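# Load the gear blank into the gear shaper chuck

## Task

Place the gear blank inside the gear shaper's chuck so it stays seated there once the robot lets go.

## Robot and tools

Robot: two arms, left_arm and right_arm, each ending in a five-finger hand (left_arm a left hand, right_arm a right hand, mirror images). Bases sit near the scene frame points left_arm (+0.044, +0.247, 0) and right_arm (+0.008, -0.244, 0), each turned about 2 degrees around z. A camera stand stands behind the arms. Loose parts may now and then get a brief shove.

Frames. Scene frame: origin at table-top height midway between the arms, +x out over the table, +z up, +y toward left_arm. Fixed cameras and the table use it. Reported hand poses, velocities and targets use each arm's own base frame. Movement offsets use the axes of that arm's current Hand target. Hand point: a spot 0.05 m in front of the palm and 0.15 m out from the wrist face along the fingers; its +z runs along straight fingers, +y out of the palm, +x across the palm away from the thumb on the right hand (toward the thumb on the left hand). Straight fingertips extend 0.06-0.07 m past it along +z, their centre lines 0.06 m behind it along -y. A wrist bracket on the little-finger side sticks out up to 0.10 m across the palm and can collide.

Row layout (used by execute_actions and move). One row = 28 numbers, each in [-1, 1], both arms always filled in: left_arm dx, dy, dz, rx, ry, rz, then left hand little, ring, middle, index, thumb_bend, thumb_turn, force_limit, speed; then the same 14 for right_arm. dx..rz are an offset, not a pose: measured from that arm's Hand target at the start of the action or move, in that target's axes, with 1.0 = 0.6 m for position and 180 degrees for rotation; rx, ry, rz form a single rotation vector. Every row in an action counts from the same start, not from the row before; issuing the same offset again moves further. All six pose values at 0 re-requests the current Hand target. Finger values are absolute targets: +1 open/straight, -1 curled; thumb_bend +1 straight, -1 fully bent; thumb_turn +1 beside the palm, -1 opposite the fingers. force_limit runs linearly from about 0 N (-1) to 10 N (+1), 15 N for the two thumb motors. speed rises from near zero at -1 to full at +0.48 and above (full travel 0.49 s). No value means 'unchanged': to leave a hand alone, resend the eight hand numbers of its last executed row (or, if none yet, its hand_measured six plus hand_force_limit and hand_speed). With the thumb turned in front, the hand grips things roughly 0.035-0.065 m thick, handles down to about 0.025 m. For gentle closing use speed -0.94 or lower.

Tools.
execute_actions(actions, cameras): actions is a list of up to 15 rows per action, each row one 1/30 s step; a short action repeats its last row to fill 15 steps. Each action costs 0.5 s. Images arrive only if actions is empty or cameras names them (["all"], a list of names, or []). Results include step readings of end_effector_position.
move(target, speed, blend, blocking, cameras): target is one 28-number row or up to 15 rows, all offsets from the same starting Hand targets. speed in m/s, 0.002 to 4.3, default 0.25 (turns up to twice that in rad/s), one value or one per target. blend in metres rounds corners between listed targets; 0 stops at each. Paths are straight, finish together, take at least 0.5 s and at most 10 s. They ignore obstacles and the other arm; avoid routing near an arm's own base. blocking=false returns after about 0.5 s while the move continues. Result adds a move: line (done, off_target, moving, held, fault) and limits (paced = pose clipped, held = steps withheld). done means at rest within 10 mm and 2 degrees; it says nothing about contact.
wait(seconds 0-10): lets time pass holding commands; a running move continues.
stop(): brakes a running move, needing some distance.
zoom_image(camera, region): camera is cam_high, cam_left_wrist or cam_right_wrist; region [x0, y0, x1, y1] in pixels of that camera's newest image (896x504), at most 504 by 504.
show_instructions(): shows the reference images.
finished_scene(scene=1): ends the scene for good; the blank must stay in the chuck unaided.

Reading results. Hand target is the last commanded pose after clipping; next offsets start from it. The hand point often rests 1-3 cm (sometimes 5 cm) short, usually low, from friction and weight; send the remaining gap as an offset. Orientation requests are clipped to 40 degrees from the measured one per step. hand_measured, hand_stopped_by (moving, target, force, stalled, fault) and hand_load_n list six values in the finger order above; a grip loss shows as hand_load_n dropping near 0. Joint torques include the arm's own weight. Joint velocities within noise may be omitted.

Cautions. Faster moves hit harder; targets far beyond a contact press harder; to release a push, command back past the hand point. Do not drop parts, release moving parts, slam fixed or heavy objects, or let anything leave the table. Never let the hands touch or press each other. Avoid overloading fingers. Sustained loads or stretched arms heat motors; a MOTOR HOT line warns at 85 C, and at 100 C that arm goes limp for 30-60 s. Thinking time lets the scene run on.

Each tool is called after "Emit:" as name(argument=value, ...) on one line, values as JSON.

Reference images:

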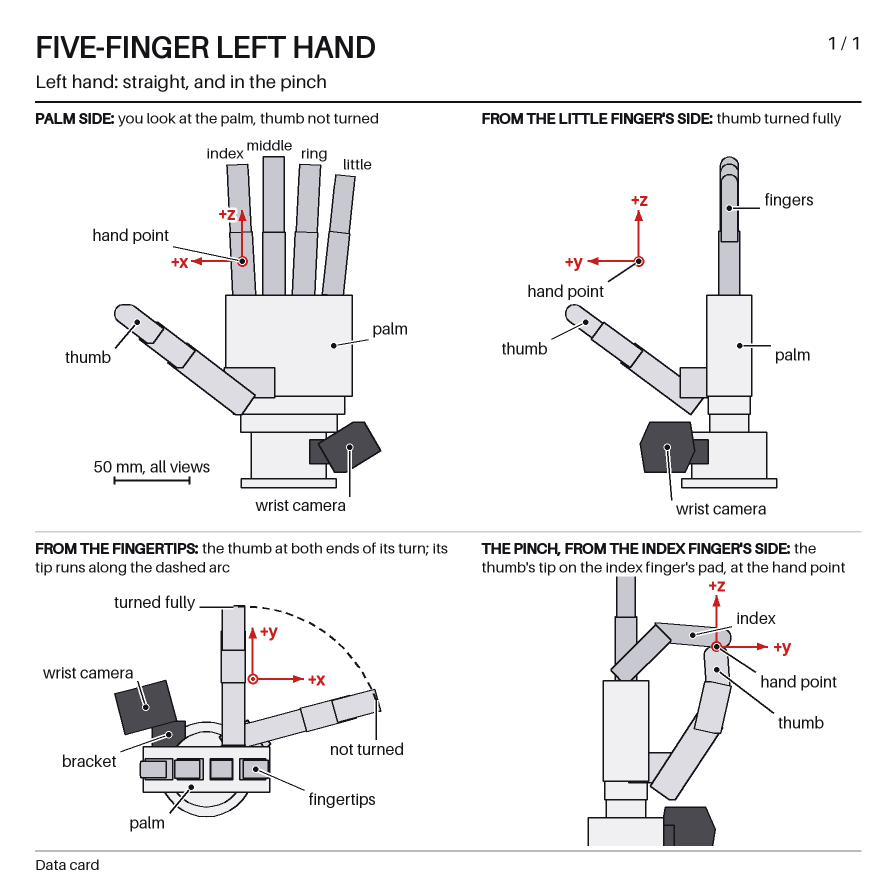

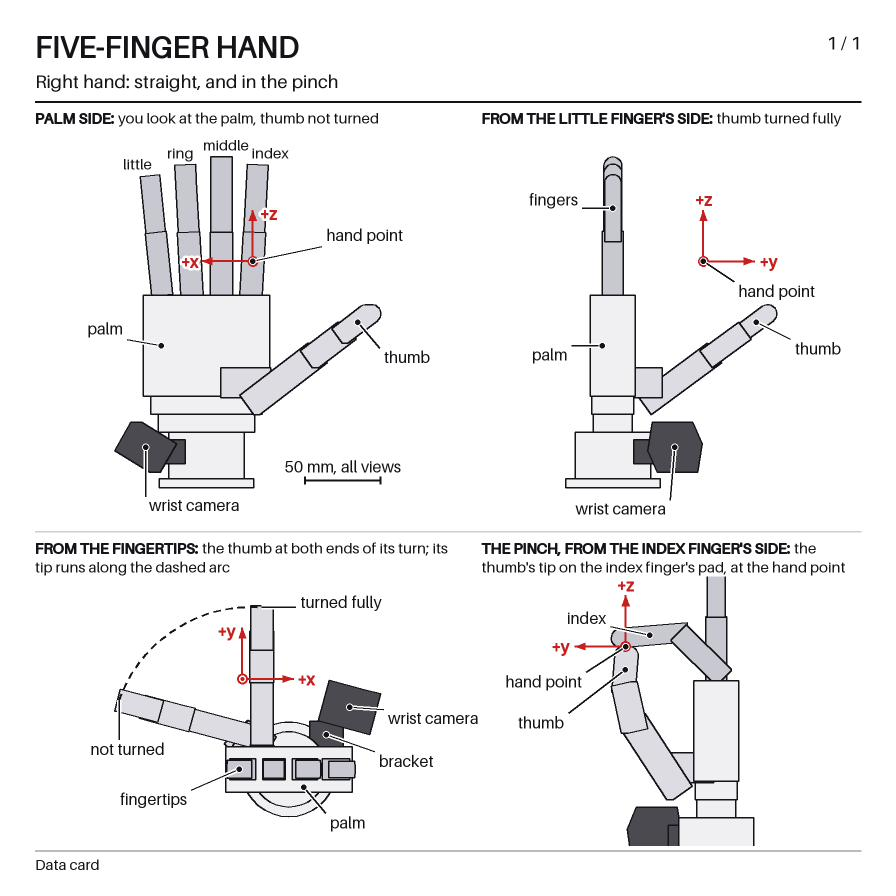

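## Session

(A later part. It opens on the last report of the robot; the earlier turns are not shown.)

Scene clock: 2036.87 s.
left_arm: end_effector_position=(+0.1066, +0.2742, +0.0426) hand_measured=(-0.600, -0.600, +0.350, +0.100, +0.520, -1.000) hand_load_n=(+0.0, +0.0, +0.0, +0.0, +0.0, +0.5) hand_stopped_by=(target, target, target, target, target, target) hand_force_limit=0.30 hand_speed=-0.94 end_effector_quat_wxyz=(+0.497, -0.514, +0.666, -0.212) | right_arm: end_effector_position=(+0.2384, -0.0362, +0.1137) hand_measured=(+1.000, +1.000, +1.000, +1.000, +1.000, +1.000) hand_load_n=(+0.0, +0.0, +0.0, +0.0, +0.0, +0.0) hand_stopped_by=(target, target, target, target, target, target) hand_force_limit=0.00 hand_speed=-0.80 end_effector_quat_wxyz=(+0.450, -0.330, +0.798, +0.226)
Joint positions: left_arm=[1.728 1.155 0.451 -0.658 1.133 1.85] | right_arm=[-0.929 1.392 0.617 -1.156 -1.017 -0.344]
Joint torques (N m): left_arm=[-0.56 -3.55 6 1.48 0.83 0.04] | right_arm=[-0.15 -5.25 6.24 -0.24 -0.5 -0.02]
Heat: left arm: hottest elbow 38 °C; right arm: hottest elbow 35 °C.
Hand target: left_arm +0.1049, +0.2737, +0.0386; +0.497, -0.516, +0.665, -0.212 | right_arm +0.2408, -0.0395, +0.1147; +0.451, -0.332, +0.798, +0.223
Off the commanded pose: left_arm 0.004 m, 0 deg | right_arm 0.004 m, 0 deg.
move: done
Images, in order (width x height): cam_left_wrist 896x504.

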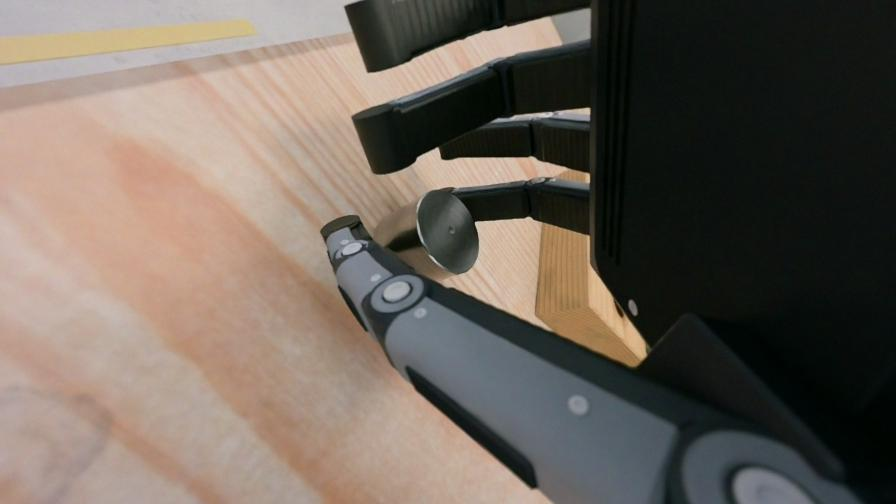

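Emit:
move(target=[[0,0,0,0,0,0,-0.6,-0.6,0.35,0.35,0.75,-1,0.3,-0.8,0,0,0,0,0,0,1,1,1,1,1,1,0,-0.8],[-0.0564,-0.1014,-0.0532,0,0,0,-0.6,-0.6,0.35,0.35,0.75,-1,0.3,-0.8,0,0,0,0,0,0,1,1,1,1,1,1,0,-0.8],[-0.0406,-0.1068,-0.0573,0,0,0,-0.6,-0.6,0.35,0.35,0.75,-1,0.3,-0.8,0,0,0,0,0,0,1,1,1,1,1,1,0,-0.8],[0.0158,-0.0054,-0.0041,0,0,0,-0.6,-0.6,0.35,0.35,0.75,-1,0.3,-0.8,0,0,0,0,0,0,1,1,1,1,1,1,0,-0.8]], speed=[0.1,0.2,0.15,0.06], blend=[0,0.01,0,0], cameras=["cam_left_wrist"])

Scene clock: 2088.03 s.
left_arm: end_effector_position=(+0.1058, +0.2638, +0.0420) hand_measured=(-0.600, -0.600, +0.350, +0.350, +0.750, -1.000) hand_load_n=(+0.0, +0.0, +0.0, -0.5, +0.0, +0.0) hand_stopped_by=(target, target, target, target, target, target) hand_force_limit=0.30 hand_speed=-0.80 end_effector_quat_wxyz=(+0.497, -0.515, +0.666, -0.212) | right_arm: end_effector_position=(+0.2384, -0.0362, +0.1137) hand_measured=(+1.000, +1.000, +1.000, +1.000, +1.000, +1.000) hand_load_n=(+0.0, +0.0, +0.0, +0.0, +0.0, +0.0) hand_stopped_by=(target, target, target, target, target, target) hand_force_limit=0.00 hand_speed=-0.80 end_effector_quat_wxyz=(+0.450, -0.330, +0.798, +0.226)
Joint positions: left_arm=[1.737 1.125 0.43 -0.686 1.133 1.872] | right_arm=[-0.929 1.392 0.617 -1.156 -1.017 -0.344]
Joint torques (N m): left_arm=[-0.32 -2.61 5.93 1.47 0.94 0.01] | right_arm=[-0.09 -5.19 6.24 -0.24 -0.5 -0.03]
Heat: left arm: hottest elbow 37 °C; right arm: hottest elbow 35 °C.
Hand target: left_arm +0.1045, +0.2634, +0.0380; +0.497, -0.516, +0.664, -0.212 | right_arm +0.2408, -0.0395, +0.1147; +0.451, -0.332, +0.798, +0.223
Off the commanded pose: left_arm 0.004 m, 0 deg | right_arm 0.004 m, 0 deg.
move: done; blend cut to 0.0052 m at target 2
Images, in order (width x height): cam_left_wrist 896x504.

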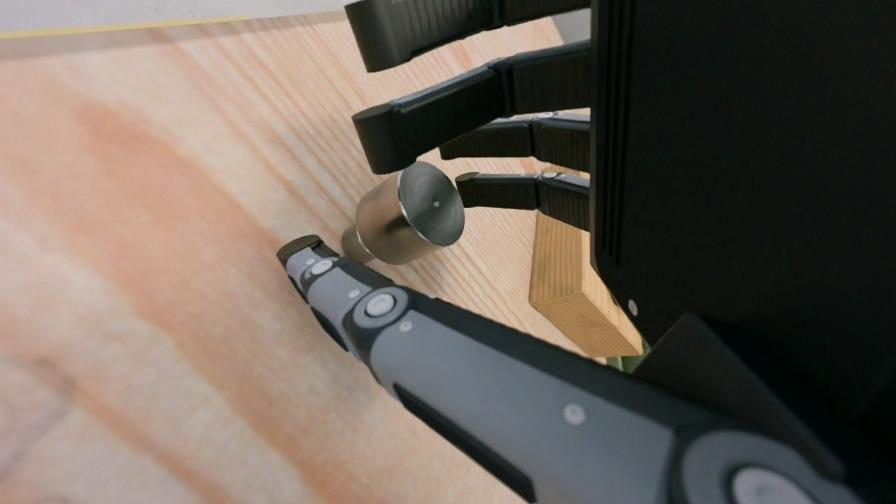

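Emit:
move(target=[0,0,0,0,0,0,-0.6,-0.6,0.08,0.08,0.5,-1,0.2,-0.8,0,0,0,0,0,0,1,1,1,1,1,1,0,-0.8], speed=0.06, cameras=["cam_left_wrist"])

Scene clock: 2093.43 s.
left_arm: end_effector_position=(+0.1058, +0.2639, +0.0420) hand_measured=(-0.600, -0.600, +0.080, +0.080, +0.500, -1.000) hand_load_n=(+0.0, +0.0, +0.0, +0.0, +0.0, +0.0) hand_stopped_by=(target, target, target, target, target, target) hand_force_limit=0.20 hand_speed=-0.80 end_effector_quat_wxyz=(+0.497, -0.514, +0.666, -0.212) | right_arm: end_effector_position=(+0.2384, -0.0362, +0.1137) hand_measured=(+1.000, +1.000, +1.000, +1.000, +1.000, +1.000) hand_load_n=(+0.0, +0.0, +0.0, +0.0, +0.0, +0.0) hand_stopped_by=(target, target, target, target, target, target) hand_force_limit=0.00 hand_speed=-0.80 end_effector_quat_wxyz=(+0.450, -0.330, +0.798, +0.226)
Joint positions: left_arm=[1.737 1.125 0.43 -0.686 1.133 1.872] | right_arm=[-0.929 1.392 0.617 -1.156 -1.017 -0.344]
Joint torques (N m): left_arm=[-0.44 -2.9 5.82 1.51 0.91 0.01] | right_arm=[-0.09 -5.19 6.23 -0.23 -0.5 -0.03]
Heat: left arm: hottest elbow 37 °C; right arm: hottest elbow 35 °C.
Hand target: left_arm +0.1045, +0.2634, +0.0379; +0.497, -0.516, +0.664, -0.212 | right_arm +0.2408, -0.0395, +0.1147; +0.451, -0.332, +0.798, +0.223
Off the commanded pose: left_arm 0.004 m, 0 deg | right_arm 0.004 m, 0 deg.
move: done
Images, in order (width x height): cam_left_wrist 896x504.

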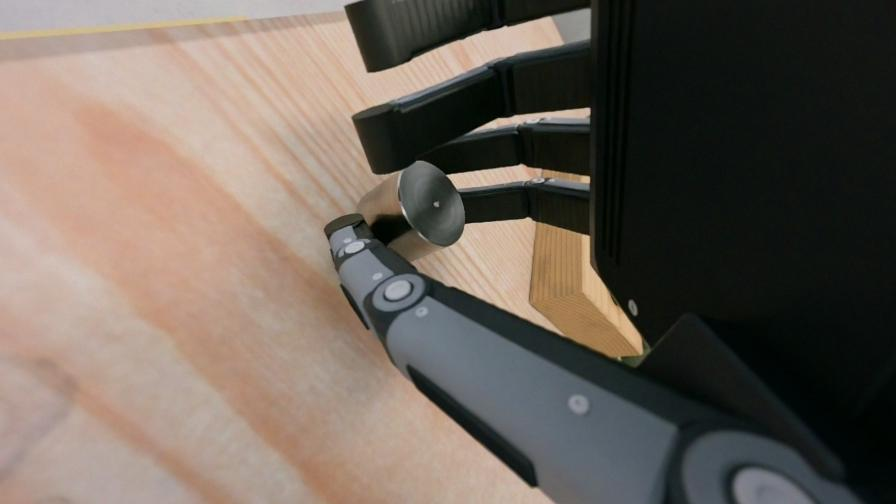

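Emit:
move(target=[0,0,0,0,0,0,-0.6,-0.6,-0.02,-0.02,0.44,-1,0.2,-0.93,0,0,0,0,0,0,1,1,1,1,1,1,0,-0.8], speed=0.06, cameras=["cam_left_wrist"])

Scene clock: 2096.40 s.
left_arm: end_effector_position=(+0.1058, +0.2638, +0.0419) hand_measured=(-0.600, -0.600, -0.018, -0.020, +0.444, -1.000) hand_load_n=(+0.0, +0.0, +5.5, +2.5, +7.5, +1.5) hand_stopped_by=(target, target, target, target, target, target) hand_force_limit=0.20 hand_speed=-0.93 end_effector_quat_wxyz=(+0.497, -0.515, +0.666, -0.212) | right_arm: end_effector_position=(+0.2384, -0.0362, +0.1137) hand_measured=(+1.000, +1.000, +1.000, +1.000, +1.000, +1.000) hand_load_n=(+0.0, +0.0, -0.5, +0.0, +0.0, +0.0) hand_stopped_by=(target, target, target, target, target, target) hand_force_limit=0.00 hand_speed=-0.80 end_effector_quat_wxyz=(+0.450, -0.330, +0.798, +0.226)
Joint positions: left_arm=[1.737 1.125 0.43 -0.686 1.133 1.872] | right_arm=[-0.929 1.392 0.617 -1.156 -1.017 -0.344]
Joint torques (N m): left_arm=[-0.67 -3.02 5.74 1.57 0.92 -0.02] | right_arm=[-0.15 -5.25 6.24 -0.23 -0.5 -0.03]
Heat: left arm: hottest elbow 37 °C; right arm: hottest elbow 35 °C.
Hand target: left_arm +0.1045, +0.2634, +0.0380; +0.497, -0.516, +0.664, -0.212 | right_arm +0.2408, -0.0395, +0.1147; +0.451, -0.332, +0.798, +0.223
Off the commanded pose: left_arm 0.004 m, 0 deg | right_arm 0.004 m, 0 deg.
move: done
Images, in order (width x height): cam_left_wrist 896x504.

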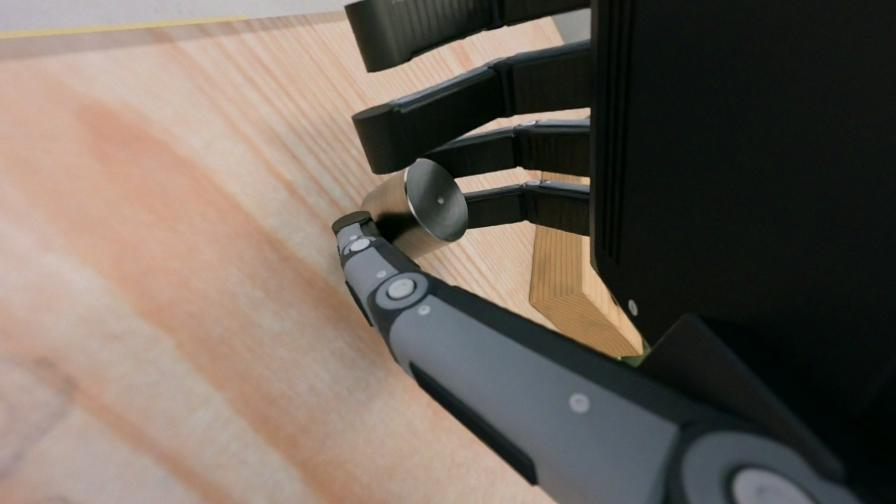

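Emit:
move(target=[0,0,0,0,0,0,-0.6,-0.6,-0.05,-0.1,0.42,-1,0.25,-0.94,0,0,0,0,0,0,1,1,1,1,1,1,0,-0.8], speed=0.06, cameras=["cam_left_wrist"])

Emit:
zoom_image(camera="cam_left_wrist", region=[320, 140, 500, 275])

Scene clock: 2100.53 s.
left_arm: end_effector_position=(+0.1058, +0.2638, +0.0419) hand_measured=(-0.600, -0.600, -0.022, -0.034, +0.444, -1.000) hand_load_n=(+0.0, +0.0, +4.5, +7.5, +10.5, +1.0) hand_stopped_by=(target, target, force, force, force, target) hand_force_limit=0.25 hand_speed=-0.94 end_effector_quat_wxyz=(+0.497, -0.515, +0.666, -0.212) | right_arm: end_effector_position=(+0.2384, -0.0362, +0.1137) hand_measured=(+1.000, +1.000, +1.000, +1.000, +1.000, +1.000) hand_load_n=(+0.0, -0.5, +0.0, +0.0, -0.5, +0.0) hand_stopped_by=(target, target, target, target, target, target) hand_force_limit=0.00 hand_speed=-0.80 end_effector_quat_wxyz=(+0.450, -0.330, +0.798, +0.226)
Joint positions: left_arm=[1.737 1.125 0.43 -0.686 1.133 1.872] | right_arm=[-0.929 1.392 0.617 -1.156 -1.017 -0.344]
Joint torques (N m): left_arm=[-0.21 -2.67 5.74 1.48 0.89 -0.03] | right_arm=[-0.09 -5.25 6.24 -0.23 -0.5 -0.02]
Heat: left arm: hottest elbow 37 °C; right arm: hottest elbow 35 °C.
Hand target: left_arm +0.1045, +0.2634, +0.0380; +0.497, -0.516, +0.665, -0.212 | right_arm +0.2408, -0.0395, +0.1147; +0.451, -0.332, +0.798, +0.223
Off the commanded pose: left_arm 0.004 m, 0 deg | right_arm 0.004 m, 0 deg.
move: done
Images, in order (width x height): cam_left_wrist 896x504.

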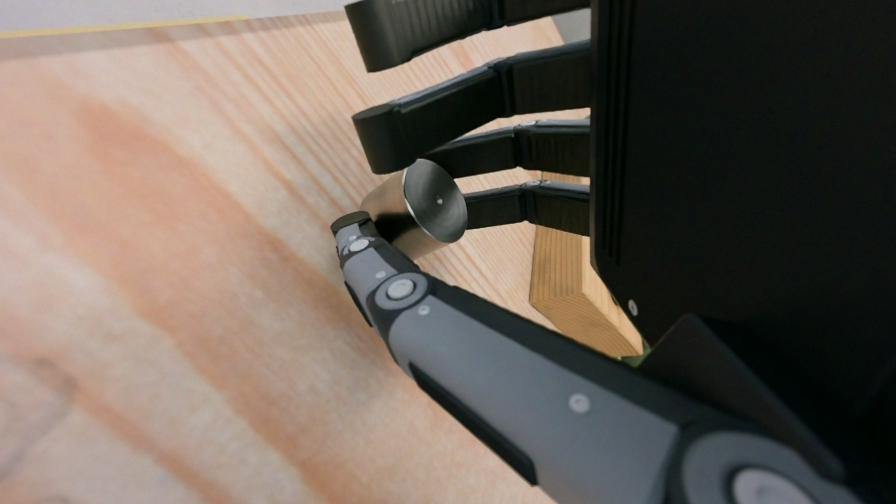

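Scaled by 2.800 from the camera's 896x504 image, which has a finer 1280x720 frame.

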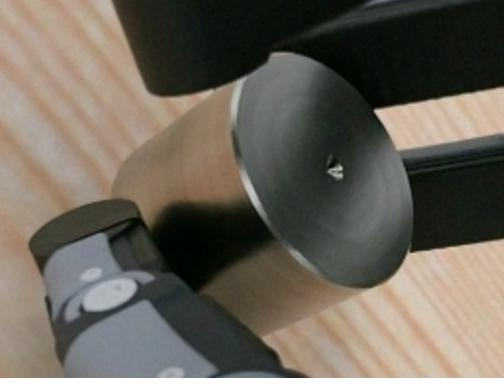

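Emit:
move(target=[-0.0590,-0.1060,-0.0556,0,0,0,-0.6,-0.6,-0.05,-0.1,0.42,-1,0.25,-0.94,0,0,0,0,0,0,1,1,1,1,1,1,0,-0.8], speed=0.1, cameras=["cam_left_wrist"])

Scene clock: 2124.80 s.
left_arm: end_effector_position=(+0.1086, +0.2445, +0.0970) hand_measured=(-0.600, -0.600, -0.022, -0.034, +0.444, -1.000) hand_load_n=(+0.5, +0.0, +4.5, +8.0, +11.0, +1.0) hand_stopped_by=(target, target, force, force, force, target) hand_force_limit=0.25 hand_speed=-0.94 end_effector_quat_wxyz=(+0.483, -0.531, +0.656, -0.233) | right_arm: end_effector_position=(+0.2384, -0.0362, +0.1137) hand_measured=(+1.000, +1.000, +1.000, +1.000, +1.000, +1.000) hand_load_n=(+0.0, +0.0, +0.0, +0.0, +0.0, +0.0) hand_stopped_by=(target, target, target, target, target, target) hand_force_limit=0.00 hand_speed=-0.80 end_effector_quat_wxyz=(+0.450, -0.330, +0.798, +0.226)
Joint positions: left_arm=[1.737 0.965 0.514 -0.982 1.129 1.86] | right_arm=[-0.929 1.392 0.617 -1.156 -1.017 -0.344]
Joint torques (N m): left_arm=[0.15 -3.49 11.22 0.61 1.05 0.03] | right_arm=[-0.15 -5.19 6.24 -0.23 -0.5 -0.03]
Heat: left arm: hottest elbow 38 °C; right arm: hottest elbow 35 °C.
Hand target: left_arm +0.1045, +0.2634, +0.1180; +0.497, -0.516, +0.665, -0.212 | right_arm +0.2408, -0.0395, +0.1147; +0.451, -0.332, +0.798, +0.223
Off the commanded pose: left_arm 0.029 m, 4 deg | right_arm 0.004 m, 0 deg.
move: off_target (left_arm)
Images, in order (width x height): cam_left_wrist 896x504.

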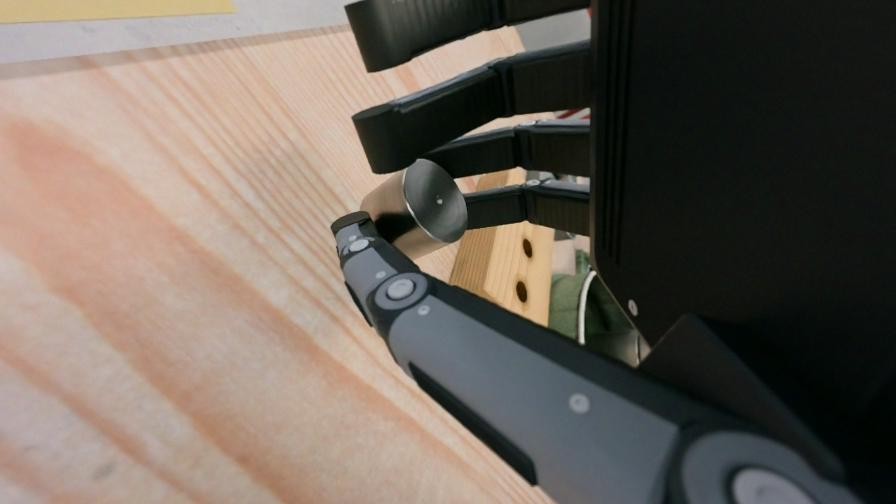

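Emit:
move(target=[-0.1268,-0.2279,-0.1195,0,0,0,-0.6,-0.6,-0.05,-0.1,0.42,-1,0.25,-0.94,0,0,0,0,0,0,1,1,1,1,1,1,0,-0.8], speed=0.15)

Scene clock: 2147.37 s.
left_arm: end_effector_position=(+0.1071, +0.2519, +0.2681) hand_measured=(-0.600, -0.600, -0.022, -0.034, +0.444, -1.000) hand_load_n=(+0.0, +0.0, +4.5, +7.5, +11.0, +1.5) hand_stopped_by=(target, target, force, force, force, target) hand_force_limit=0.25 hand_speed=-0.94 end_effector_quat_wxyz=(+0.485, -0.529, +0.657, -0.229) | right_arm: end_effector_position=(+0.2384, -0.0362, +0.1137) hand_measured=(+1.000, +1.000, +1.000, +1.000, +1.000, +1.000) hand_load_n=(+0.0, +0.0, +0.0, +0.0, +0.0, +0.0) hand_stopped_by=(target, target, target, target, target, target) hand_force_limit=0.00 hand_speed=-0.80 end_effector_quat_wxyz=(+0.450, -0.330, +0.798, +0.226)
Joint positions: left_arm=[1.737 0.871 0.926 -1.48 1.127 1.86] | right_arm=[-0.929 1.392 0.617 -1.156 -1.017 -0.344]
Joint torques (N m): left_arm=[-0.26 -1.73 12.42 0.61 1.06 0.04] | right_arm=[-0.15 -5.19 6.24 -0.23 -0.49 -0.02]
Heat: left arm: hottest elbow 40 °C; right arm: hottest elbow 35 °C.
Hand target: left_arm +0.1044, +0.2634, +0.2902; +0.497, -0.516, +0.665, -0.212 | right_arm +0.2408, -0.0395, +0.1147; +0.451, -0.332, +0.798, +0.223
Off the commanded pose: left_arm 0.025 m, 3 deg | right_arm 0.004 m, 0 deg.
move: off_target (left_arm)

Emit:
move(target=[[0.1074,-0.1277,0.1297,0.0693,0.1246,0.0653,-0.6,-0.6,-0.05,-0.1,0.42,-1,0.25,-0.94,0,0,0,0,0,0,1,1,1,1,1,1,0,-0.8],[0.2740,-0.2499,0.1862,0.1387,0.2494,0.1308,-0.6,-0.6,-0.05,-0.1,0.42,-1,0.25,-0.94,0,0,0,0,0,0,1,1,1,1,1,1,0,-0.8],[0.4464,-0.3277,0.1517,0.2081,0.3741,0.1962,-0.6,-0.6,-0.05,-0.1,0.42,-1,0.25,-0.94,0,0,0,0,0,0,1,1,1,1,1,1,0,-0.8]], speed=0.15, blend=0.03, cameras=["cam_left_wrist","cam_high"])

Scene clock: 2156.87 s.
left_arm: end_effector_position=(+0.2742, -0.0211, +0.2712) hand_measured=(-0.600, -0.600, -0.022, -0.034, +0.444, -1.000) hand_load_n=(-3.5, +0.0, +4.5, +7.5, +11.0, +1.0) hand_stopped_by=(target, target, force, force, force, target) hand_force_limit=0.25 hand_speed=-0.94 end_effector_quat_wxyz=(+0.223, +0.012, +0.857, -0.465) | right_arm: end_effector_position=(+0.2384, -0.0362, +0.1137) hand_measured=(+1.000, +1.000, +1.000, +1.000, +1.000, +1.000) hand_load_n=(+0.0, +0.0, +0.0, +0.0, +0.0, +0.0) hand_stopped_by=(target, target, target, target, target, target) hand_force_limit=0.00 hand_speed=-0.80 end_effector_quat_wxyz=(+0.450, -0.330, +0.798, +0.226)
Joint positions: left_arm=[0.459 0.967 1.006 -1.658 1.083 2.087] | right_arm=[-0.929 1.392 0.617 -1.156 -1.017 -0.344]
Joint torques (N m): left_arm=[-4.19 -2.84 11.7 0.31 1.67 0.05] | right_arm=[-0.15 -5.25 6.24 -0.23 -0.5 -0.03]
Heat: left arm: hottest elbow 41 °C; right arm: hottest elbow 35 °C.
Hand target: left_arm +0.2853, -0.0298, +0.2901; +0.225, +0.067, +0.839, -0.491 | right_arm +0.2408, -0.0395, +0.1147; +0.451, -0.332, +0.798, +0.223
Off the commanded pose: left_arm 0.023 m, 7 deg | right_arm 0.004 m, 0 deg.
joint sent to its limit (left arm) — joint 6 (wrist roll), upper limit. The joint targets are off in orientation, not in position.
move: off_target (left_arm)
Images, in order (width x height): cam_high 896x504, cam_left_wrist 896x504.

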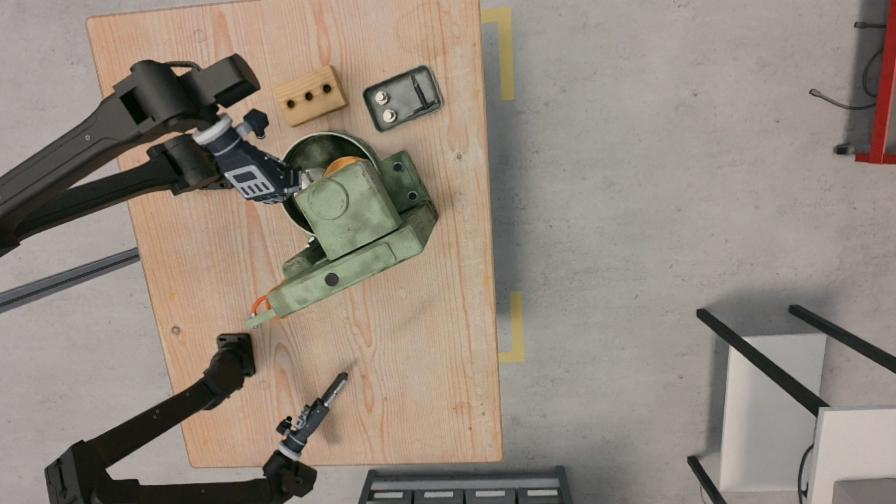

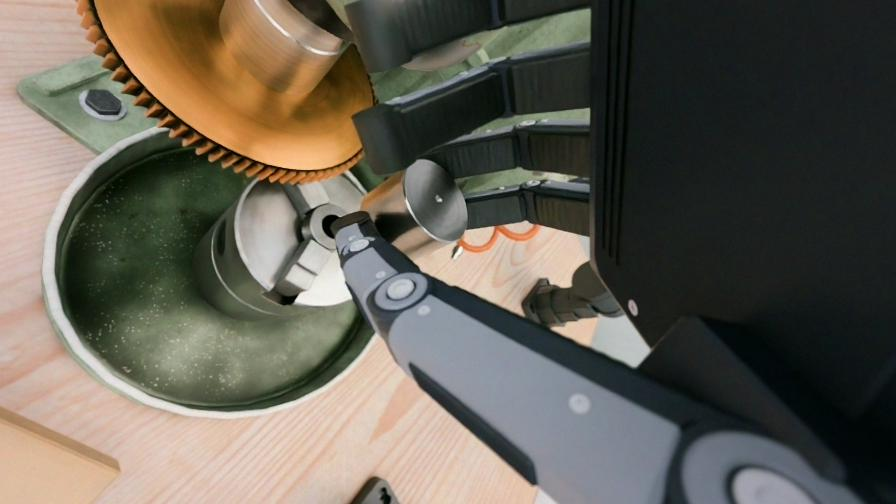

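Emit:
zoom_image(camera="cam_high", region=[190, 100, 410, 260])

Emit:
zoom_image(camera="cam_left_wrist", region=[280, 0, 600, 240])

Scaled by 2.291 from the camera's 896x504 image, which has a finer 1280x720 frame.

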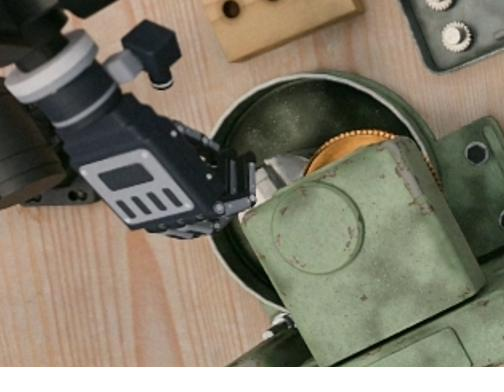

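Scaled by 1.575 from the camera's 896x504 image, which has a finer 1280x720 frame.

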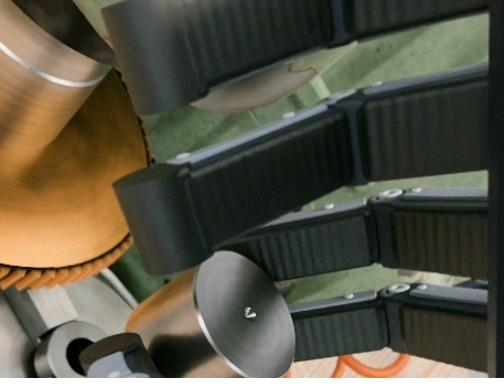

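Emit:
move(target=[0.0373,0.0173,-0.0727,-0.0099,-0.0176,-0.0093,-1,-1,-0.05,-0.1,0.42,-1,0.25,-0.7,0,0,0,0,0,0,1,1,1,1,1,1,0,-0.8], speed=0.1, cameras=["cam_left_wrist","cam_high"])

Scene clock: 2187.53 s.
left_arm: end_effector_position=(+0.2558, +0.0073, +0.2831) hand_measured=(-1.000, -1.000, -0.022, -0.034, +0.444, -1.000) hand_load_n=(+0.0, +0.0, +5.0, +7.5, +11.0, +1.0) hand_stopped_by=(target, target, force, force, force, target) hand_force_limit=0.25 hand_speed=-0.70 end_effector_quat_wxyz=(+0.263, -0.024, +0.868, -0.421) | right_arm: end_effector_position=(+0.2384, -0.0362, +0.1137) hand_measured=(+1.000, +1.000, +1.000, +1.000, +1.000, +1.000) hand_load_n=(+0.0, +0.0, +0.0, +0.0, +0.0, +0.0) hand_stopped_by=(target, target, target, target, target, target) hand_force_limit=0.00 hand_speed=-0.80 end_effector_quat_wxyz=(+0.450, -0.330, +0.798, +0.226)
Joint positions: left_arm=[0.578 0.881 1.006 -1.683 1.04 2.087] | right_arm=[-0.929 1.392 0.617 -1.156 -1.017 -0.344]
Joint torques (N m): left_arm=[0.03 -4.01 9.1 0.46 0.9 0.09] | right_arm=[-0.09 -5.25 6.24 -0.23 -0.5 -0.02]
Heat: left arm: hottest elbow 41 °C; right arm: hottest elbow 35 °C.
Hand target: left_arm +0.2552, +0.0103, +0.2901; +0.241, +0.037, +0.841, -0.483 | right_arm +0.2408, -0.0395, +0.1147; +0.451, -0.332, +0.798, +0.223
Off the commanded pose: left_arm 0.008 m, 11 deg | right_arm 0.004 m, 0 deg.
joint sent to its limit (left arm) — joint 4 (wrist pitch), lower limit; joint 6 (wrist roll), upper limit. The joint targets are off in orientation, not in position.
move: off_target (left_arm)
Images, in order (width x height): cam_high 896x504, cam_left_wrist 896x504.

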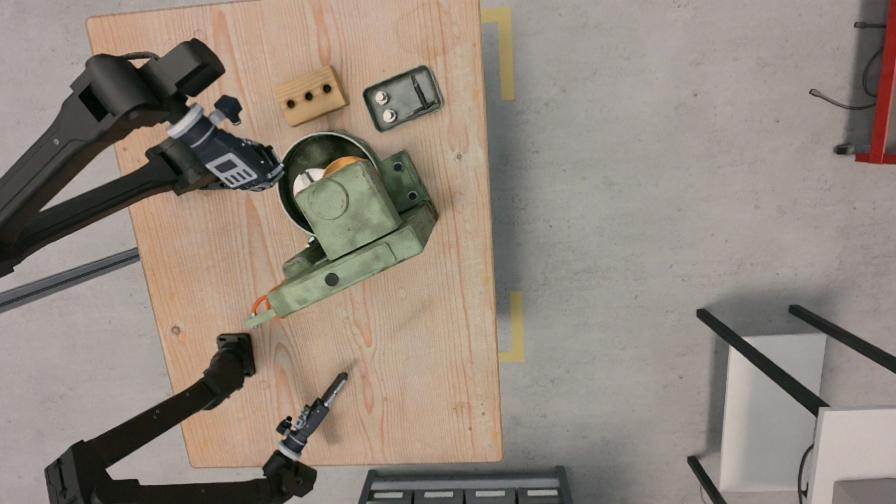

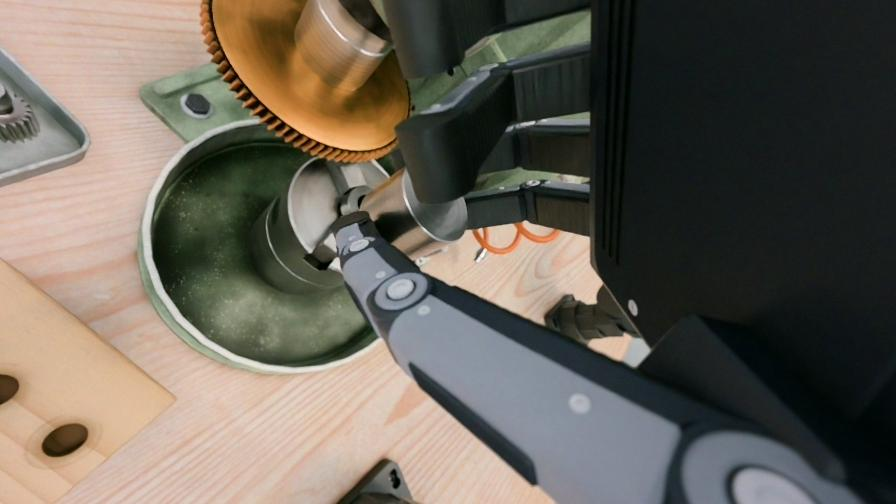

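Emit:
zoom_image(camera="cam_left_wrist", region=[240, 120, 500, 310])

Scaled by 1.938 from the camera's 896x504 image, which has a finer 1280x720 frame.

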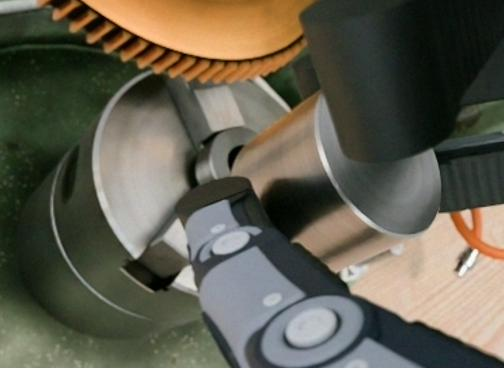

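Emit:
move(target=[[0.0223,0.0513,0.0790,-0.0049,-0.0088,-0.0046,-0.6,-0.6,-0.05,-0.1,0.42,-1,0.25,-0.7,0,0,0,0,0,0,1,1,1,1,1,1,0,-0.8],[0.0118,0.0594,0.1466,-0.0049,-0.0088,-0.0046,-0.6,-0.6,-0.05,-0.1,0.42,-1,0.25,-0.7,0,0,0,0,0,0,1,1,1,1,1,1,0,-0.8]], speed=0.05, blend=0.01, cameras=["cam_left_wrist"])

Scene clock: 2239.50 s.
left_arm: end_effector_position=(+0.2826, -0.0435, +0.2146) hand_measured=(-0.600, -0.600, -0.022, -0.034, +0.444, -1.000) hand_load_n=(+0.0, +0.0, +4.5, +7.5, +10.5, +1.0) hand_stopped_by=(target, target, force, force, force, target) hand_force_limit=0.25 hand_speed=-0.70 end_effector_quat_wxyz=(+0.236, +0.010, +0.845, -0.480) | right_arm: end_effector_position=(+0.2384, -0.0362, +0.1137) hand_measured=(+1.000, +1.000, +1.000, +1.000, +1.000, +1.000) hand_load_n=(+0.0, +0.0, +0.0, +0.0, +0.0, +0.0) hand_stopped_by=(target, target, target, target, target, target) hand_force_limit=0.00 hand_speed=-0.80 end_effector_quat_wxyz=(+0.450, -0.330, +0.798, +0.226)
Joint positions: left_arm=[0.386 0.926 0.816 -1.338 1.124 1.903] | right_arm=[-0.929 1.392 0.617 -1.156 -1.017 -0.344]
Joint torques (N m): left_arm=[-1.55 -2.84 9.17 2.45 1.28 -0.15] | right_arm=[-0.15 -5.19 6.24 -0.23 -0.5 -0.02]
Heat: left arm: hottest elbow 41 °C; right arm: hottest elbow 35 °C.
Hand target: left_arm +0.2921, -0.0450, +0.2220; +0.250, +0.023, +0.841, -0.479 | right_arm +0.2408, -0.0395, +0.1147; +0.451, -0.332, +0.798, +0.223
Off the commanded pose: left_arm 0.012 m, 2 deg | right_arm 0.004 m, 0 deg.
move: off_target (left_arm)
Images, in order (width x height): cam_left_wrist 896x504.

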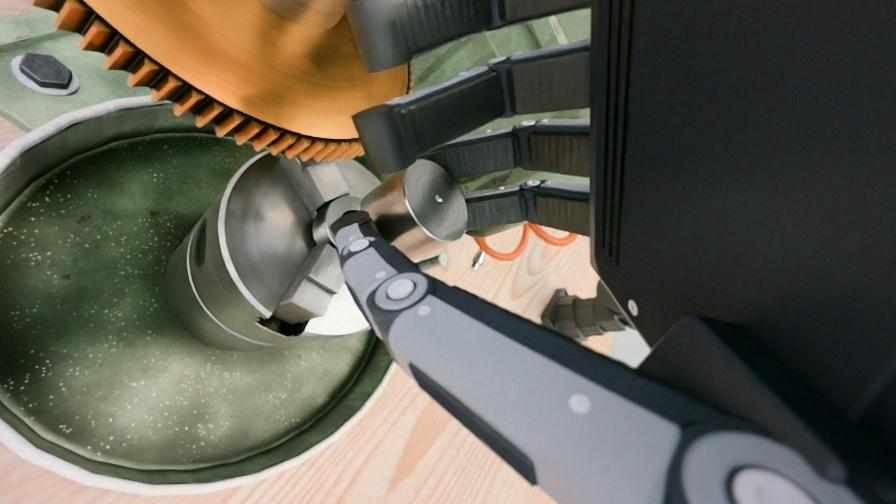

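Emit:
zoom_image(camera="cam_left_wrist", region=[280, 130, 500, 290])

Scaled by 2.291 from the camera's 896x504 image, which has a finer 1280x720 frame.

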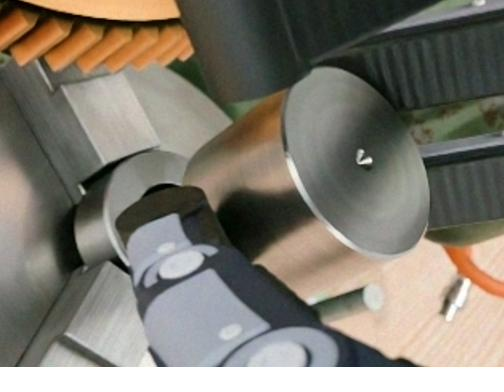

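Emit:
zoom_image(camera="cam_left_wrist", region=[295, 175, 415, 265])

Scaled by 4.200 from the camera's 896x504 image, which has a finer 1280x720 frame.

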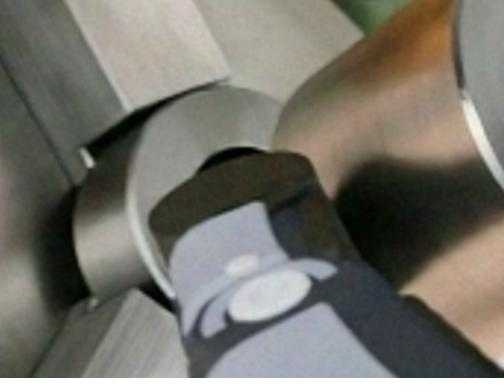

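Emit:
move(target=[-0.0157,-0.0112,0.0085,0.0025,-0.0041,0.0115,-0.6,-0.6,-0.05,-0.1,0.42,-1,0.25,-0.7,0,0,0,0,0,0,1,1,1,1,1,1,0,-0.8], speed=0.05, cameras=["cam_left_wrist"])

Scene clock: 2295.17 s.
left_arm: end_effector_position=(+0.2832, -0.0443, +0.2153) hand_measured=(-0.600, -0.600, -0.022, -0.034, +0.444, -1.000) hand_load_n=(+0.0, +0.0, +4.5, +7.5, +11.0, +1.0) hand_stopped_by=(target, target, force, force, force, target) hand_force_limit=0.25 hand_speed=-0.70 end_effector_quat_wxyz=(+0.240, +0.004, +0.846, -0.476) | right_arm: end_effector_position=(+0.2384, -0.0362, +0.1137) hand_measured=(+1.000, +1.000, +1.000, +1.000, +1.000, +1.000) hand_load_n=(+0.0, +0.0, +0.0, +0.0, +0.0, +0.0) hand_stopped_by=(target, target, target, target, target, target) hand_force_limit=0.00 hand_speed=-0.80 end_effector_quat_wxyz=(+0.450, -0.330, +0.798, +0.226)
Joint positions: left_arm=[0.379 0.906 0.807 -1.298 1.117 1.849] | right_arm=[-0.929 1.392 0.617 -1.156 -1.017 -0.344]
Joint torques (N m): left_arm=[-3.25 -2.49 9.95 3.23 1.84 -0.05] | right_arm=[-0.09 -5.19 6.24 -0.23 -0.5 -0.02]
Heat: left arm: hottest elbow 42 °C; right arm: hottest elbow 35 °C.
Hand target: left_arm +0.3004, -0.0509, +0.2293; +0.264, +0.036, +0.837, -0.478 | right_arm +0.2408, -0.0395, +0.1147; +0.451, -0.332, +0.798, +0.223
Off the commanded pose: left_arm 0.023 m, 5 deg | right_arm 0.004 m, 0 deg.
move: off_target (left_arm)
Images, in order (width x height): cam_left_wrist 896x504.

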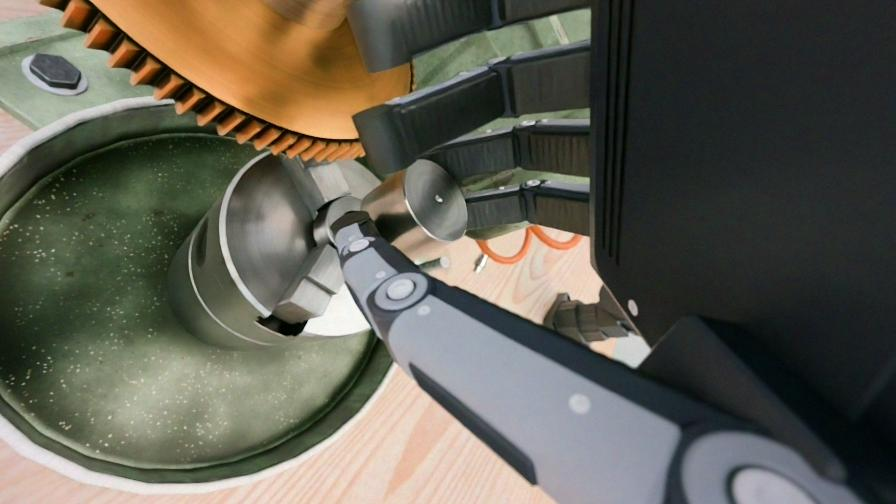

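Emit:
move(target=[0,0,0,0,0,0,-0.6,-0.6,-0.05,-0.1,0.42,-1,0.25,-0.7,0,0,0,0,0,0,1,1,1,1,1,1,0,-0.8], speed=0.05, cameras=["cam_high"])

Emit:
zoom_image(camera="cam_high", region=[220, 130, 380, 240])

Scene clock: 2304.67 s.
left_arm: end_effector_position=(+0.2830, -0.0445, +0.2154) hand_measured=(-0.600, -0.600, -0.022, -0.034, +0.444, -1.000) hand_load_n=(+0.0, +0.0, +4.5, +7.5, +10.5, +1.5) hand_stopped_by=(target, target, force, force, force, target) hand_force_limit=0.25 hand_speed=-0.70 end_effector_quat_wxyz=(+0.240, +0.003, +0.846, -0.476) | right_arm: end_effector_position=(+0.2384, -0.0362, +0.1137) hand_measured=(+1.000, +1.000, +1.000, +1.000, +1.000, +1.000) hand_load_n=(+0.0, +0.0, +0.0, +0.0, +0.0, +0.0) hand_stopped_by=(target, target, target, target, target, target) hand_force_limit=0.00 hand_speed=-0.80 end_effector_quat_wxyz=(+0.450, -0.330, +0.798, +0.226)
Joint positions: left_arm=[0.379 0.905 0.807 -1.298 1.117 1.847] | right_arm=[-0.929 1.392 0.617 -1.156 -1.017 -0.344]
Joint torques (N m): left_arm=[-3.9 -2.37 10.06 3.4 1.81 -0.08] | right_arm=[-0.15 -5.19 6.23 -0.23 -0.5 -0.03]
Heat: left arm: hottest elbow 43 °C; right arm: hottest elbow 35 °C.
Hand target: left_arm +0.3004, -0.0510, +0.2293; +0.264, +0.036, +0.837, -0.478 | right_arm +0.2408, -0.0395, +0.1147; +0.451, -0.332, +0.798, +0.223
Off the commanded pose: left_arm 0.023 m, 5 deg | right_arm 0.004 m, 0 deg.
move: off_target (left_arm)
Images, in order (width x height): cam_high 896x504.

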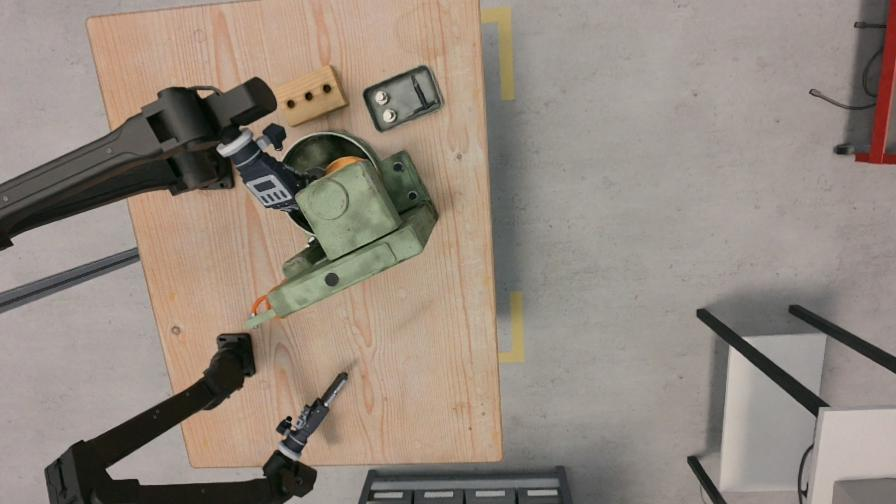

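Scaled by 3.150 from the camera's 896x504 image, which has a finer 1280x720 frame.

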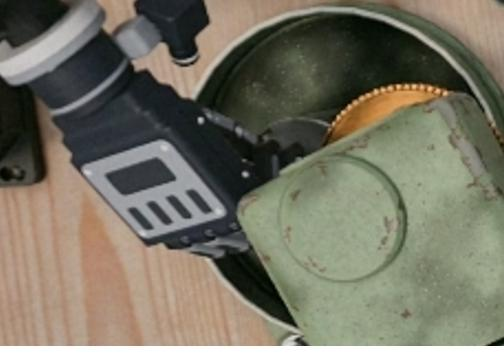

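Emit:
move(target=[0.0357,-0.0215,-0.0653,0.0074,0.0222,-0.0029,0.6,-0.6,-0.05,-0.1,0.42,-1,0.25,-0.6,0,0,0,0,0,0,1,1,1,1,1,1,0,-0.8], speed=0.06, cameras=["cam_left_wrist"])

Scene clock: 2379.70 s.
left_arm: end_effector_position=(+0.2523, -0.0378, +0.2223) hand_measured=(+0.600, -0.600, -0.022, -0.034, +0.444, -1.000) hand_load_n=(+0.0, +0.0, +4.5, +7.5, +10.5, +1.0) hand_stopped_by=(target, target, force, force, force, target) hand_force_limit=0.25 hand_speed=-0.60 end_effector_quat_wxyz=(+0.211, +0.012, +0.853, -0.476) | right_arm: end_effector_position=(+0.2384, -0.0362, +0.1137) hand_measured=(+1.000, +1.000, +1.000, +1.000, +1.000, +1.000) hand_load_n=(+0.0, +0.0, +0.0, +0.0, +0.0, +0.0) hand_stopped_by=(target, target, target, target, target, target) hand_force_limit=0.00 hand_speed=-0.80 end_effector_quat_wxyz=(+0.450, -0.330, +0.798, +0.226)
Joint positions: left_arm=[0.442 0.916 0.844 -1.575 1.094 2.087] | right_arm=[-0.929 1.392 0.617 -1.156 -1.017 -0.344]
Joint torques (N m): left_arm=[-0.09 -3.31 11.89 0.18 0.99 0.05] | right_arm=[-0.09 -5.25 6.23 -0.24 -0.5 -0.02]
Motor temperatures (°C): left_arm=[27 26 46 25 36 26] | right_arm=[26 27 35 24 27 24]
Heat: left arm: hottest elbow 46 °C; right arm: hottest elbow 35 °C.
Hand target: left_arm +0.2621, -0.0299, +0.2451; +0.232, +0.052, +0.841, -0.487 | right_arm +0.2408, -0.0395, +0.1147; +0.451, -0.332, +0.798, +0.223
Off the commanded pose: left_arm 0.026 m, 5 deg | right_arm 0.004 m, 0 deg.
joint sent to its limit (left arm) — joint 6 (wrist roll), upper limit. The joint targets are off in orientation, not in position.
move: off_target (left_arm)
Images, in order (width x height): cam_left_wrist 896x504.

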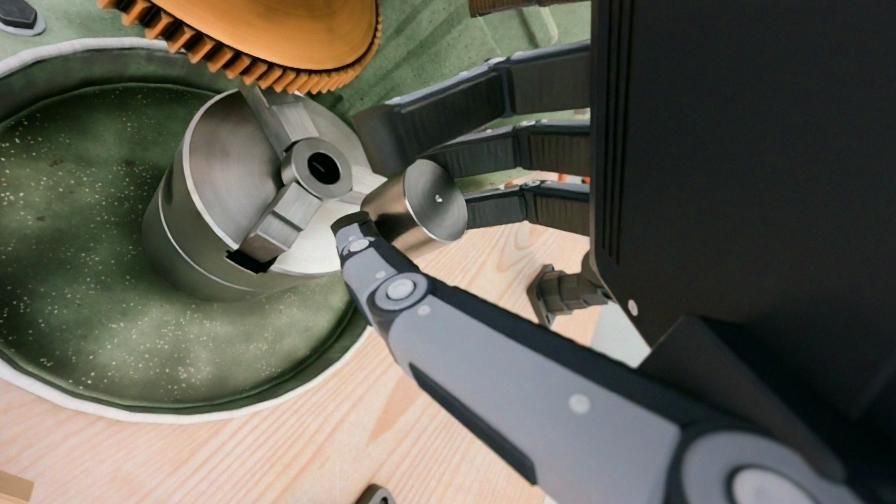

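Emit:
zoom_image(camera="cam_left_wrist", region=[220, 90, 400, 250])

Emit:
zoom_image(camera="cam_left_wrist", region=[270, 120, 370, 220])

Scaled by 2.800 from the camera's 896x504 image, which has a finer 1280x720 frame.

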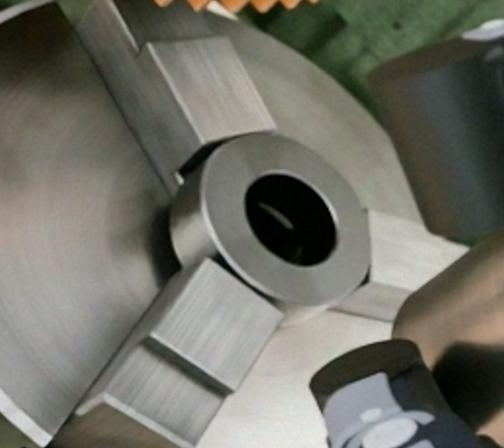

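Scaled by 5.040 from the camera's 896x504 image, which has a finer 1280x720 frame.

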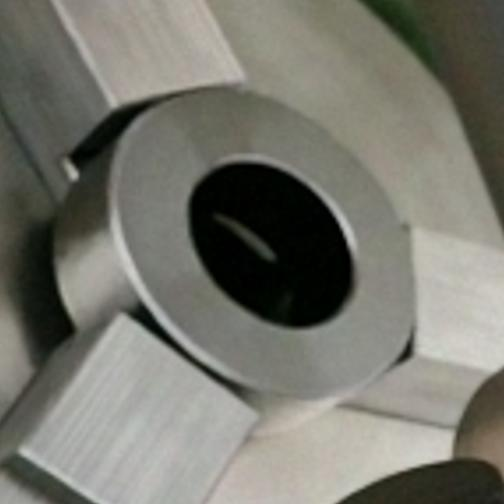

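Emit:
move(target=[[-0.0112,0.0002,0.0437,0,0,0,0.6,-0.6,-0.05,-0.1,0.42,-1,0.25,-0.6,0,0,0,0,0,0,1,1,1,1,1,1,0,-0.8],[-0.0194,0.0364,0.0615,0,0,0,0.6,-0.6,-0.05,-0.1,0.42,-1,0.25,-0.6,0,0,0,0,0,0,1,1,1,1,1,1,0,-0.8]], speed=0.05, blend=0, cameras=["cam_left_wrist"])

Scene clock: 2453.63 s.
left_arm: end_effector_position=(+0.2816, -0.0477, +0.2157) hand_measured=(+0.600, -0.600, -0.022, -0.034, +0.444, -1.000) hand_load_n=(+0.0, +0.0, +4.5, +8.0, +11.0, +1.0) hand_stopped_by=(target, target, force, force, force, target) hand_force_limit=0.25 hand_speed=-0.60 end_effector_quat_wxyz=(+0.224, +0.044, +0.843, -0.487) | right_arm: end_effector_position=(+0.2384, -0.0362, +0.1137) hand_measured=(+1.000, +1.000, +1.000, +1.000, +1.000, +1.000) hand_load_n=(+0.0, +0.0, +0.0, +0.0, +0.0, +0.0) hand_stopped_by=(target, target, target, target, target, target) hand_force_limit=0.00 hand_speed=-0.80 end_effector_quat_wxyz=(+0.450, -0.330, +0.798, +0.226)
Joint positions: left_arm=[0.375 0.97 0.844 -1.436 1.131 2.045] | right_arm=[-0.929 1.392 0.617 -1.156 -1.017 -0.344]
Joint torques (N m): left_arm=[-2.26 -2.67 8.58 2.33 1.18 -0.19] | right_arm=[-0.09 -5.25 6.24 -0.23 -0.5 -0.02]
Heat: left arm: hottest elbow 45 °C; right arm: hottest elbow 35 °C.
Hand target: left_arm +0.2918, -0.0480, +0.2175; +0.232, +0.052, +0.841, -0.487 | right_arm +0.2408, -0.0395, +0.1147; +0.451, -0.332, +0.798, +0.223
Off the commanded pose: left_arm 0.010 m, 1 deg | right_arm 0.004 m, 0 deg.
move: done
Images, in order (width x height): cam_left_wrist 896x504.

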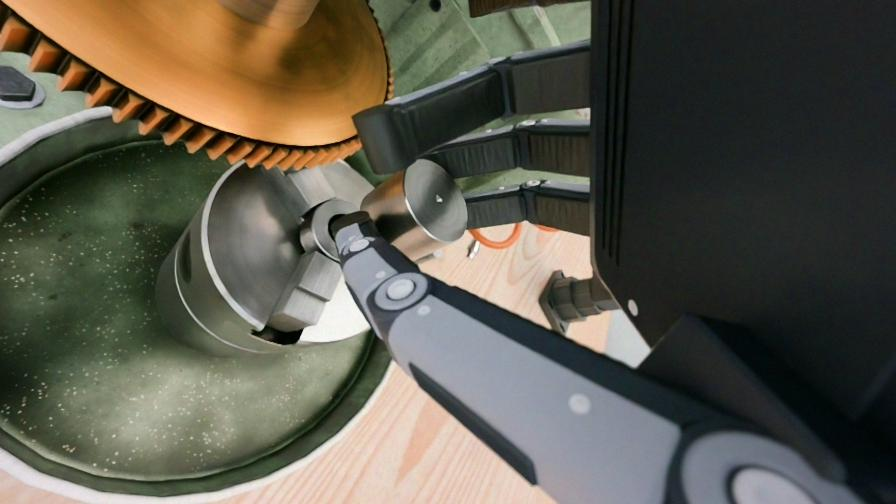

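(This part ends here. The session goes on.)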